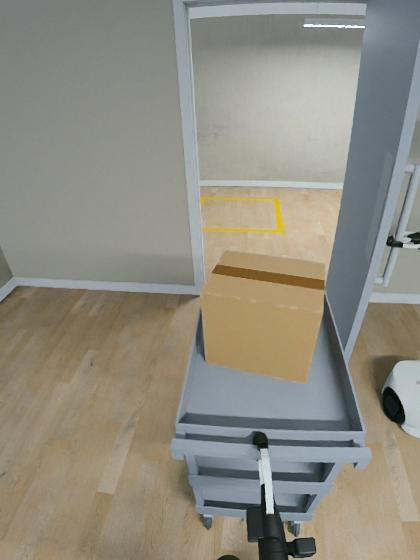

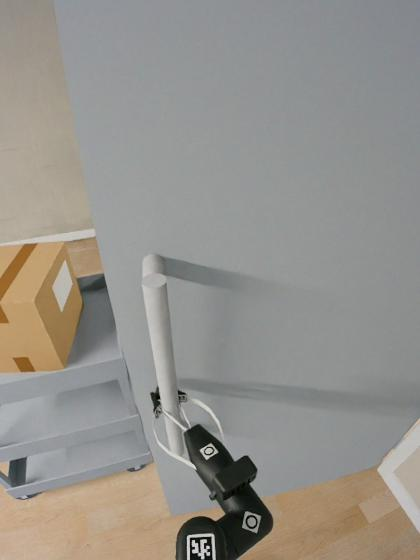

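Emit:
move(r1={"base":{"translate_m":0.5,"strafe_m":-0.045},"contact_limits":{"translate_m":0.4}}, cameras=[], blocking=false)

Emit:
wait(seconds=4, cameras=["r1_head_camera","r2_head_camera"])

Scene clock: 641.63 s.
move: r1 moving
r1.base_odometry: x=-3.286 y=-0.883 heading=+0.825
r1.turned_by_wheels: +0.001
r1.turned_by_imu: +0.001
r1.base_tilt: forward=-1.6 right=+1.3
r1.lidar_m: 0.40 0.42 2.29 2.25 2.43 3.65 3.74 3.21 2.53 2.48 1.23 0.38
r1.base_status: translate_m moving; strafe_m moving
r1.joint_positions: lift_m=+0.644 arm_m=+0.000 wrist_yaw_rad=+0.005 wrist_pitch_rad=-0.017 wrist_roll_rad=+1.569 gripper_m=-0.034
r1.joint_status: not commanded
r1.measured_speeds: translate_m=+0.121 strafe_m=-0.010 rotate_rad=+0.001 lift_m=+0.000 arm_m=+0.000 wrist_yaw_rad=+0.000 wrist_pitch_rad=+0.000 wrist_roll_rad=+0.000
r1.motor_effort: lift_m=+12(12) arm_m=+4(5) wheel_0=+14(14) wheel_1=+6(7) wheel_2=-11(11)
r1.servo_current: wrist_yaw_rad=52(85) wrist_pitch_rad=85(98) wrist_roll_rad=59(59) gripper_m=52(52)
r1.contact_limits: translate_m 0.4
r1.hand_pose: x=+0.4596 y=-0.0861 z=+0.8267 quat_wxyz=(+0.708, +0.707, -0.005, +0.008) (m; r1's base frame)
r1.wrist_depth_mm: - - - 208 208 - - / 1756 - - 212 211 - - / 1808 427 424 216 214 - - / 1863 445 436 219 217 - - / 1983 466 459 223 221 - - / - 492 178 190 224 - - / - 150 177 168 149 1537 -
r2.base_odometry: x=-3.480 y=+0.057 heading=-1.927
r2.turned_by_wheels: +0.000
r2.turned_by_imu: +0.002
r2.base_tilt: forward=-0.7 right=+0.0
r2.lidar_m: 0.39 0.49 0.80 4.80 3.08 1.76 1.51 1.50 1.16 1.00 0.84 0.53
r2.base_status: not commanded
r2.joint_positions: lift_m=+0.850 arm_m=+0.000 wrist_yaw_rad=+0.475 wrist_pitch_rad=+0.001 wrist_roll_rad=+0.000 gripper_m=-0.029
r2.joint_status: not commanded
r2.measured_speeds: all 0
r2.motor_effort: lift_m=+20(20) arm_m=-4(4) wheel_0=+9(9) wheel_1=-5(5) wheel_2=+16(17)
r2.servo_current: wrist_yaw_rad=111(124) wrist_pitch_rad=39(39) wrist_roll_rad=39(59) gripper_m=104(111)
r2.hand_pose: x=+0.4674 y=+0.0541 z=+1.0277 quat_wxyz=(+0.972, +0.000, +0.001, +0.235) (m; r2's base frame)
r2.wrist_depth_mm: - - - 163 218 200 187 / - - - 164 220 201 189 / - - - 169 220 202 190 / - - 591 170 222 204 190 / - 668 597 166 224 204 - / 621 647 184 167 216 205 193 / 597 549 517 - 223 200 193
pictures: none
No camera images: "cameras" was empty.

Scene clock: 644.30 s.
earlier move: r1 done
r1.base_odometry: x=-2.936 y=-0.567 heading=+0.825
r1.turned_by_wheels: +0.000
r1.turned_by_imu: +0.003
r1.base_tilt: forward=-1.6 right=+1.3
r1.lidar_m: 0.39 0.40 2.25 2.22 2.43 3.65 - 3.21 2.54 2.49 0.84 0.41
r1.base_status: done
r1.joint_positions: lift_m=+0.644 arm_m=+0.000 wrist_yaw_rad=+0.005 wrist_pitch_rad=-0.017 wrist_roll_rad=+1.569 gripper_m=-0.034
r1.joint_status: not commanded
r1.measured_speeds: all 0
r1.motor_effort: lift_m=+12(12) arm_m=+4(5) wheel_0=+4(15) wheel_1=+2(9) wheel_2=+4(12)
r1.servo_current: wrist_yaw_rad=52(85) wrist_pitch_rad=104(104) wrist_roll_rad=33(72) gripper_m=52(65)
r1.contact_limits: translate_m 0.4
r1.hand_pose: x=+0.4596 y=-0.0861 z=+0.8267 quat_wxyz=(+0.708, +0.707, -0.005, +0.008) (m; r1's base frame)
r1.wrist_depth_mm: - - - 223 221 1921 - / - - - 224 222 - - / - 430 430 224 222 - - / - 445 442 224 224 - - / - 466 459 226 224 - - / - 473 181 190 224 - - / - 139 176 176 148 - -
r2.base_odometry: x=-3.480 y=+0.057 heading=-1.927
r2.turned_by_wheels: +0.000
r2.turned_by_imu: +0.000
r2.base_tilt: forward=-0.7 right=+0.0
r2.lidar_m: 0.39 0.47 0.93 4.83 3.10 1.76 1.48 1.51 1.17 0.98 0.83 0.51
r2.base_status: not commanded
r2.joint_positions: lift_m=+0.850 arm_m=+0.000 wrist_yaw_rad=+0.475 wrist_pitch_rad=+0.001 wrist_roll_rad=+0.000 gripper_m=-0.029
r2.joint_status: not commanded
r2.measured_speeds: all 0
r2.on_its_own: wrist_yaw_rad is at rest, and its servo_current (117 mA) is outside its rest range (0 to 104 mA)
r2.motor_effort: lift_m=+20(20) arm_m=-4(4) wheel_0=+9(9) wheel_1=-5(5) wheel_2=+17(17)
r2.servo_current: wrist_yaw_rad=117(130) wrist_pitch_rad=39(46) wrist_roll_rad=39(65) gripper_m=104(111)
r2.hand_pose: x=+0.4674 y=+0.0541 z=+1.0277 quat_wxyz=(+0.972, +0.000, +0.001, +0.235) (m; r2's base frame)
r2.wrist_depth_mm: 798 - - 164 218 200 187 / - - - 164 220 201 189 / - - - 170 221 202 190 / 820 - - 170 222 203 191 / 798 891 - 166 225 204 - / - - 184 167 216 206 193 / - - 525 - 223 201 193
wait: 2.67 of 4 s (r1 has come to rest)
pictures: r1_head_camera, r2_head_camera
Images, in order (width x height): r1_head_camera 420x560, r2_head_camera 420x560.

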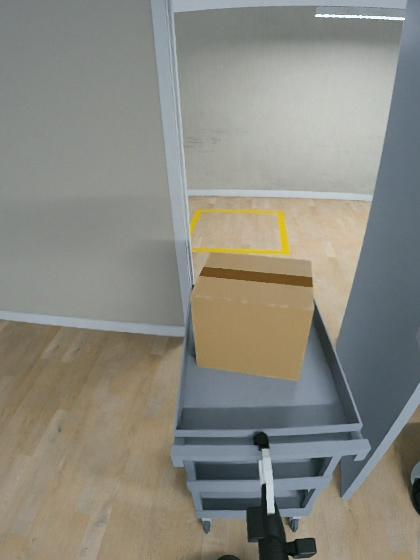

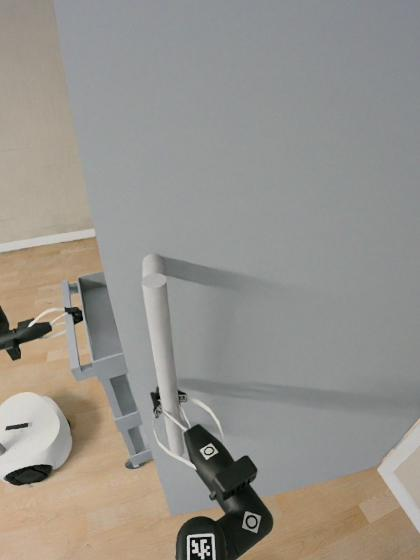

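Emit:
zoom_image(camera="r1_head_camera", region=[130, 230, 350, 450])

Scaled by 2.291 from the camera's 420x560 image, which has a finer 600x800 frame.

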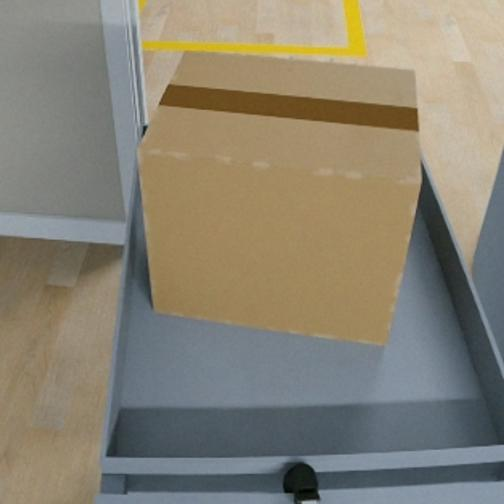

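Emit:
move(r1={"base":{"translate_m":-0.4,"strafe_m":0.12},"contact_limits":{"translate_m":0.5}}, cameras=[], blocking=false)

Emit:
wait(seconds=4, cameras=["r1_head_camera"])

Scene clock: 678.30 s.
move: r1 moving
r1.base_odometry: x=-2.965 y=-0.584 heading=+0.825
r1.turned_by_wheels: +0.000
r1.turned_by_imu: -0.002
r1.base_tilt: forward=-1.5 right=+1.3
r1.lidar_m: 0.40 0.42 2.26 2.21 2.43 3.61 4.21 3.21 2.53 2.50 0.85 0.43
r1.base_status: translate_m moving; strafe_m moving
r1.joint_positions: lift_m=+0.644 arm_m=+0.000 wrist_yaw_rad=+0.005 wrist_pitch_rad=-0.017 wrist_roll_rad=+1.569 gripper_m=-0.034
r1.joint_status: not commanded
r1.measured_speeds: translate_m=-0.120 strafe_m=+0.037 rotate_rad=-0.001 lift_m=+0.000 arm_m=+0.000 wrist_yaw_rad=+0.000 wrist_pitch_rad=+0.000 wrist_roll_rad=+0.000
r1.motor_effort: lift_m=+12(12) arm_m=-4(4) wheel_0=-10(10) wheel_1=-4(8) wheel_2=+12(16)
r1.servo_current: wrist_yaw_rad=46(59) wrist_pitch_rad=91(98) wrist_roll_rad=46(52) gripper_m=52(59)
r1.contact_limits: translate_m 0.5
r1.hand_pose: x=+0.4597 y=-0.0861 z=+0.8267 quat_wxyz=(+0.708, +0.707, -0.005, +0.008) (m; r1's base frame)
r1.wrist_depth_mm: - - - 224 224 1863 - / - - - 224 224 - - / - 439 430 226 224 - - / - 452 442 226 224 - - / - 466 455 227 225 - - / - 480 180 185 225 - - / - 138 176 177 155 - -
r2.base_odometry: x=-3.480 y=+0.058 heading=-1.927
r2.turned_by_wheels: +0.000
r2.turned_by_imu: +0.005
r2.base_tilt: forward=-0.7 right=+0.0
r2.lidar_m: 0.37 0.50 0.97 4.82 3.06 1.79 1.51 1.51 1.18 0.98 0.81 0.52
r2.base_status: not commanded
r2.joint_positions: lift_m=+0.850 arm_m=+0.000 wrist_yaw_rad=+0.475 wrist_pitch_rad=+0.001 wrist_roll_rad=+0.000 gripper_m=-0.029
r2.joint_status: not commanded
r2.measured_speeds: all 0
r2.motor_effort: lift_m=+20(20) arm_m=-4(4) wheel_0=+8(9) wheel_1=-4(5) wheel_2=+17(17)
r2.servo_current: wrist_yaw_rad=111(117) wrist_pitch_rad=39(46) wrist_roll_rad=46(52) gripper_m=98(111)
r2.hand_pose: x=+0.4674 y=+0.0541 z=+1.0277 quat_wxyz=(+0.972, +0.000, +0.001, +0.235) (m; r2's base frame)
r2.wrist_depth_mm: 809 - - 164 217 200 187 / - - - 164 220 200 189 / - - - 169 221 202 190 / 917 - - 170 223 204 191 / - - - 167 225 206 - / - - 185 167 216 206 193 / - - 530 - 223 202 194
pictures: none
No camera images: "cameras" was empty.

Scene clock: 680.63 s.
earlier move: r1 done
r1.base_odometry: x=-3.296 y=-0.779 heading=+0.825
r1.turned_by_wheels: +0.000
r1.turned_by_imu: +0.001
r1.base_tilt: forward=-1.6 right=+1.2
r1.lidar_m: 0.40 0.45 2.20 2.16 2.33 3.53 3.83 3.30 2.60 2.57 1.24 0.41
r1.base_status: done
r1.joint_positions: lift_m=+0.644 arm_m=+0.000 wrist_yaw_rad=+0.007 wrist_pitch_rad=-0.017 wrist_roll_rad=+1.569 gripper_m=-0.034
r1.joint_status: not commanded
r1.measured_speeds: all 0
r1.motor_effort: lift_m=+12(12) arm_m=-4(4) wheel_0=+2(19) wheel_1=-2(8) wheel_2=+2(16)
r1.servo_current: wrist_yaw_rad=59(78) wrist_pitch_rad=91(98) wrist_roll_rad=46(65) gripper_m=46(59)
r1.contact_limits: translate_m 0.5
r1.hand_pose: x=+0.4599 y=-0.0854 z=+0.8267 quat_wxyz=(+0.708, +0.707, -0.004, +0.009) (m; r1's base frame)
r1.wrist_depth_mm: 1756 - - 199 199 1921 - / 1756 442 407 204 204 - - / 1756 427 421 210 209 - - / 1808 452 445 216 216 - - / - 480 473 222 220 - - / - 508 181 186 225 1808 - / - 139 173 178 155 1618 -
r2.base_odometry: x=-3.480 y=+0.058 heading=-1.927
r2.turned_by_wheels: +0.000
r2.turned_by_imu: +0.000
r2.base_tilt: forward=-0.6 right=+0.0
r2.lidar_m: 0.41 0.49 0.88 4.83 3.11 1.76 1.51 1.50 1.17 1.00 0.81 0.55
r2.base_status: not commanded
r2.joint_positions: lift_m=+0.850 arm_m=+0.000 wrist_yaw_rad=+0.475 wrist_pitch_rad=+0.001 wrist_roll_rad=+0.000 gripper_m=-0.029
r2.joint_status: not commanded
r2.measured_speeds: all 0
r2.on_its_own: wrist_yaw_rad is at rest, and its servo_current (117 mA) is outside its rest range (0 to 104 mA)
r2.motor_effort: lift_m=+20(20) arm_m=-4(4) wheel_0=+8(9) wheel_1=-5(5) wheel_2=+17(17)
r2.servo_current: wrist_yaw_rad=117(124) wrist_pitch_rad=39(52) wrist_roll_rad=46(59) gripper_m=104(111)
r2.hand_pose: x=+0.4674 y=+0.0541 z=+1.0277 quat_wxyz=(+0.972, +0.000, +0.001, +0.235) (m; r2's base frame)
r2.wrist_depth_mm: - - - 164 217 200 187 / - - - 164 219 201 188 / - - - 170 220 202 190 / - - 661 170 223 202 191 / 1060 - 661 166 224 204 - / - 647 184 167 216 206 192 / - - 580 - 224 200 193
wait: 2.33 of 4 s (r1 has come to rest)
pictures: r1_head_camera
Images, in order (width x height): r1_head_camera 420x560.

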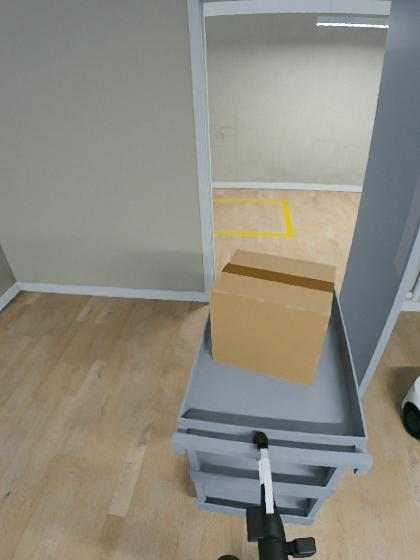

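Emit:
move(r1={"base":{"translate_m":-0.1,"strafe_m":0.17},"contact_limits":{"translate_m":0.5}}, cameras=[], blocking=false)

Emit:
wait(seconds=4, cameras=["r1_head_camera"])

Scene clock: 689.40 s.
move: r1 moving
r1.base_odometry: x=-3.327 y=-0.773 heading=+0.825
r1.turned_by_wheels: +0.000
r1.turned_by_imu: +0.000
r1.base_tilt: forward=-1.6 right=+1.3
r1.lidar_m: 0.40 2.17 2.18 2.14 2.32 3.48 3.77 3.29 2.64 2.59 1.27 0.43
r1.base_status: translate_m moving; strafe_m moving
r1.joint_positions: lift_m=+0.644 arm_m=+0.000 wrist_yaw_rad=+0.003 wrist_pitch_rad=-0.017 wrist_roll_rad=+1.569 gripper_m=-0.034
r1.joint_status: not commanded
r1.measured_speeds: translate_m=-0.062 strafe_m=+0.104 rotate_rad=+0.002 lift_m=+0.000 arm_m=+0.000 wrist_yaw_rad=-0.001 wrist_pitch_rad=+0.000 wrist_roll_rad=+0.000
r1.motor_effort: lift_m=+12(12) arm_m=-4(4) wheel_0=-12(13) wheel_1=+5(5) wheel_2=+8(11)
r1.servo_current: wrist_yaw_rad=33(78) wrist_pitch_rad=85(98) wrist_roll_rad=52(65) gripper_m=52(59)
r1.contact_limits: translate_m 0.5
r1.hand_pose: x=+0.4595 y=-0.0867 z=+0.8267 quat_wxyz=(+0.708, +0.707, -0.005, +0.007) (m; r1's base frame)
r1.wrist_depth_mm: - - - 206 205 - - / 1808 - 539 211 210 - - / 1756 427 424 215 213 - - / 1863 455 442 220 218 - - / - 477 477 224 223 - - / - 496 180 187 227 1921 - / - 138 173 182 155 1618 1397
r2.base_odometry: x=-3.480 y=+0.058 heading=-1.927
r2.turned_by_wheels: +0.000
r2.turned_by_imu: +0.000
r2.base_tilt: forward=-0.6 right=+0.0
r2.lidar_m: 0.40 0.50 0.90 4.81 3.08 1.77 1.51 1.49 1.16 1.00 0.81 0.51
r2.base_status: not commanded
r2.joint_positions: lift_m=+0.850 arm_m=+0.000 wrist_yaw_rad=+0.475 wrist_pitch_rad=+0.001 wrist_roll_rad=+0.000 gripper_m=-0.029
r2.joint_status: not commanded
r2.measured_speeds: all 0
r2.motor_effort: lift_m=+20(20) arm_m=-3(4) wheel_0=+9(9) wheel_1=-5(5) wheel_2=+17(17)
r2.servo_current: wrist_yaw_rad=104(117) wrist_pitch_rad=46(46) wrist_roll_rad=46(59) gripper_m=104(111)
r2.hand_pose: x=+0.4674 y=+0.0541 z=+1.0277 quat_wxyz=(+0.972, +0.000, +0.001, +0.235) (m; r2's base frame)
r2.wrist_depth_mm: - - - 164 219 200 187 / - - - 164 220 201 189 / - - - 170 220 202 189 / - - 654 170 222 204 190 / 1078 - 661 166 224 204 - / 904 634 184 167 216 206 192 / - - 585 - 223 201 193
pictures: none
No camera images: "cameras" was empty.

Scene clock: 690.97 s.
earlier move: r1 done
r1.base_odometry: x=-3.489 y=-0.738 heading=+0.825
r1.turned_by_wheels: +0.000
r1.turned_by_imu: -0.001
r1.base_tilt: forward=-1.6 right=+1.3
r1.lidar_m: 0.41 2.29 2.07 2.00 2.20 3.23 3.67 3.52 2.75 2.71 0.44 0.39
r1.base_status: done
r1.joint_positions: lift_m=+0.644 arm_m=+0.000 wrist_yaw_rad=-0.008 wrist_pitch_rad=-0.017 wrist_roll_rad=+1.569 gripper_m=-0.034
r1.joint_status: not commanded
r1.measured_speeds: all 0
r1.motor_effort: lift_m=+12(12) arm_m=+4(4) wheel_0=-6(22) wheel_1=+1(6) wheel_2=-2(11)
r1.servo_current: wrist_yaw_rad=52(91) wrist_pitch_rad=91(98) wrist_roll_rad=59(72) gripper_m=52(59)
r1.contact_limits: translate_m 0.5
r1.hand_pose: x=+0.4585 y=-0.0897 z=+0.8267 quat_wxyz=(+0.708, +0.707, -0.009, +0.003) (m; r1's base frame)
r1.wrist_depth_mm: - 404 - 185 184 - - / 1921 394 389 192 191 - - / 1921 424 415 201 200 - - / 1921 466 449 208 208 - - / - 496 492 217 217 - - / - - 177 186 226 1863 - / - 150 - 177 146 1708 1366
r2.base_odometry: x=-3.480 y=+0.058 heading=-1.927
r2.turned_by_wheels: +0.000
r2.turned_by_imu: +0.000
r2.base_tilt: forward=-0.7 right=+0.0
r2.lidar_m: 0.40 0.46 0.96 4.81 3.13 1.76 1.49 1.51 1.18 0.99 0.83 0.52
r2.base_status: not commanded
r2.joint_positions: lift_m=+0.850 arm_m=+0.000 wrist_yaw_rad=+0.475 wrist_pitch_rad=+0.001 wrist_roll_rad=+0.000 gripper_m=-0.029
r2.joint_status: not commanded
r2.measured_speeds: all 0
r2.on_its_own: wrist_yaw_rad is at rest, and its servo_current (117 mA) is outside its rest range (0 to 104 mA)
r2.motor_effort: lift_m=+20(20) arm_m=-3(4) wheel_0=+8(9) wheel_1=-4(5) wheel_2=+17(17)
r2.servo_current: wrist_yaw_rad=117(124) wrist_pitch_rad=33(46) wrist_roll_rad=52(59) gripper_m=98(111)
r2.hand_pose: x=+0.4674 y=+0.0541 z=+1.0277 quat_wxyz=(+0.972, +0.000, +0.001, +0.235) (m; r2's base frame)
r2.wrist_depth_mm: - - - 164 218 200 187 / - - - 164 220 200 188 / - - - 170 221 202 190 / - - 732 170 222 203 191 / 1255 831 732 166 224 205 - / - 759 184 167 217 206 193 / - - 591 - 224 201 193
wait: 1.57 of 4 s (r1 has come to rest)
pictures: r1_head_camera
Images, in order (width x height): r1_head_camera 420x560.

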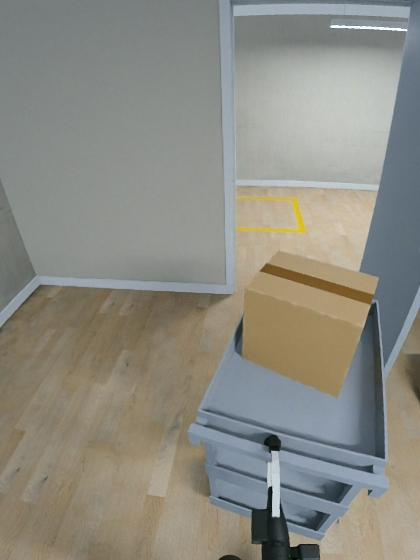

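Emit:
move(r1={"base":{"translate_m":0.4,"strafe_m":-0.17},"contact_limits":{"translate_m":0.4}}, cameras=[], blocking=false)

Emit:
wait(seconds=4, cameras=["r1_head_camera","r2_head_camera"])

Scene clock: 697.00 s.
move: r1 moving
r1.base_odometry: x=-3.458 y=-0.724 heading=+0.825
r1.turned_by_wheels: +0.001
r1.turned_by_imu: +0.002
r1.base_tilt: forward=-1.6 right=+1.3
r1.lidar_m: 0.40 2.27 2.05 2.02 2.19 3.30 3.70 3.50 2.76 2.72 0.47 0.38
r1.base_status: translate_m moving; strafe_m moving
r1.joint_positions: lift_m=+0.644 arm_m=+0.000 wrist_yaw_rad=-0.005 wrist_pitch_rad=-0.017 wrist_roll_rad=+1.569 gripper_m=-0.034
r1.joint_status: not commanded
r1.measured_speeds: translate_m=+0.125 strafe_m=-0.047 rotate_rad=+0.001 lift_m=+0.000 arm_m=+0.000 wrist_yaw_rad=+0.000 wrist_pitch_rad=+0.000 wrist_roll_rad=+0.000
r1.motor_effort: lift_m=+12(12) arm_m=+4(4) wheel_0=+14(15) wheel_1=+3(7) wheel_2=-15(17)
r1.servo_current: wrist_yaw_rad=46(85) wrist_pitch_rad=91(104) wrist_roll_rad=39(65) gripper_m=52(52)
r1.contact_limits: translate_m 0.4
r1.hand_pose: x=+0.4587 y=-0.0890 z=+0.8267 quat_wxyz=(+0.708, +0.707, -0.008, +0.004) (m; r1's base frame)
r1.wrist_depth_mm: - 407 - 180 180 - - / - 389 377 189 186 - - / 1863 418 410 196 196 - - / 1863 459 445 204 204 - - / - 500 496 214 214 - - / - - 176 187 222 1756 - / - 142 - 151 148 1661 1366
r2.base_odometry: x=-3.480 y=+0.058 heading=-1.927
r2.turned_by_wheels: +0.000
r2.turned_by_imu: +0.001
r2.base_tilt: forward=-0.7 right=+0.0
r2.lidar_m: 0.41 0.49 0.97 4.83 3.08 1.77 1.49 1.48 1.14 1.00 0.82 0.52
r2.base_status: not commanded
r2.joint_positions: lift_m=+0.850 arm_m=+0.000 wrist_yaw_rad=+0.475 wrist_pitch_rad=+0.001 wrist_roll_rad=+0.000 gripper_m=-0.029
r2.joint_status: not commanded
r2.measured_speeds: all 0
r2.motor_effort: lift_m=+20(21) arm_m=-4(4) wheel_0=+9(9) wheel_1=-4(5) wheel_2=+16(17)
r2.servo_current: wrist_yaw_rad=117(124) wrist_pitch_rad=46(46) wrist_roll_rad=52(52) gripper_m=104(111)
r2.hand_pose: x=+0.4674 y=+0.0541 z=+1.0277 quat_wxyz=(+0.972, +0.000, +0.001, +0.235) (m; r2's base frame)
r2.wrist_depth_mm: - - - 164 218 200 187 / - - - 164 220 200 189 / - - - 170 220 202 190 / - - 723 170 223 202 190 / 1255 1025 723 166 224 205 - / 1205 788 185 167 216 206 192 / - - 597 - 223 201 194
pictures: none
No camera images: "cameras" was empty.

Scene clock: 699.33 s.
earlier move: r1 done
r1.base_odometry: x=-3.093 y=-0.559 heading=+0.826
r1.turned_by_wheels: +0.000
r1.turned_by_imu: +0.009
r1.base_tilt: forward=-1.6 right=+1.3
r1.lidar_m: 0.41 1.87 2.15 2.13 2.31 3.49 4.11 3.34 2.65 2.60 0.90 0.36
r1.base_status: done
r1.joint_positions: lift_m=+0.644 arm_m=+0.000 wrist_yaw_rad=+0.006 wrist_pitch_rad=-0.017 wrist_roll_rad=+1.569 gripper_m=-0.034
r1.joint_status: not commanded
r1.measured_speeds: all 0
r1.motor_effort: lift_m=+12(12) arm_m=-4(4) wheel_0=+4(20) wheel_1=+3(8) wheel_2=+3(17)
r1.servo_current: wrist_yaw_rad=65(85) wrist_pitch_rad=85(104) wrist_roll_rad=39(65) gripper_m=46(59)
r1.contact_limits: translate_m 0.4
r1.hand_pose: x=+0.4597 y=-0.0858 z=+0.8267 quat_wxyz=(+0.708, +0.707, -0.004, +0.008) (m; r1's base frame)
r1.wrist_depth_mm: 1397 359 112 166 163 - - / 1537 387 121 175 175 - - / - 424 410 186 183 - - / 1618 488 462 199 198 809 - / 1537 525 504 213 212 - - / - - 176 194 222 1499 1397 / - 138 - 179 150 1576 1308
r2.base_odometry: x=-3.480 y=+0.058 heading=-1.927
r2.turned_by_wheels: +0.000
r2.turned_by_imu: +0.000
r2.base_tilt: forward=-0.7 right=+0.0
r2.lidar_m: 0.41 0.50 1.10 4.82 3.09 1.76 1.52 1.50 1.15 1.00 0.79 0.51
r2.base_status: not commanded
r2.joint_positions: lift_m=+0.850 arm_m=+0.000 wrist_yaw_rad=+0.475 wrist_pitch_rad=+0.001 wrist_roll_rad=+0.000 gripper_m=-0.029
r2.joint_status: not commanded
r2.measured_speeds: all 0
r2.on_its_own: wrist_yaw_rad is at rest, and its servo_current (111 mA) is outside its rest range (0 to 104 mA)
r2.motor_effort: lift_m=+20(21) arm_m=-4(4) wheel_0=+9(9) wheel_1=-4(5) wheel_2=+16(17)
r2.servo_current: wrist_yaw_rad=111(130) wrist_pitch_rad=39(46) wrist_roll_rad=46(59) gripper_m=104(111)
r2.hand_pose: x=+0.4674 y=+0.0541 z=+1.0277 quat_wxyz=(+0.972, +0.000, +0.001, +0.235) (m; r2's base frame)
r2.wrist_depth_mm: 917 - - 163 218 200 187 / - - - 164 220 201 189 / - - - 170 220 202 190 / - - - 170 222 203 190 / 991 1042 - 167 224 205 - / - - 181 167 216 205 193 / - - 609 - 224 200 193
wait: 2.33 of 4 s (r1 has come to rest)
pictures: r1_head_camera, r2_head_camera
Images, in order (width x height): r1_head_camera 420x560, r2_head_camera 420x560.

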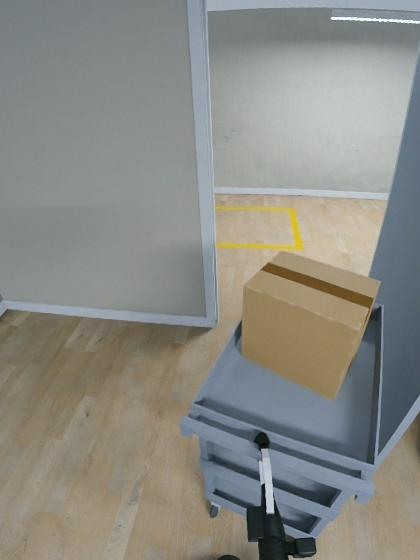

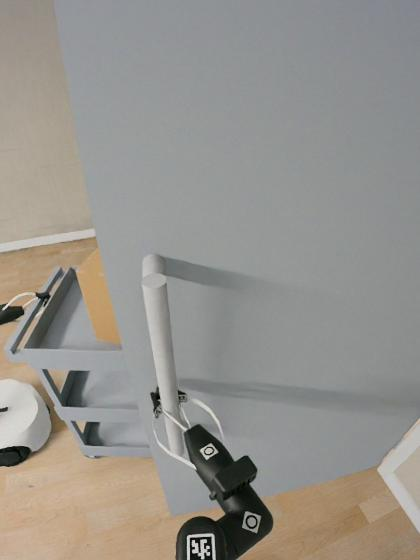

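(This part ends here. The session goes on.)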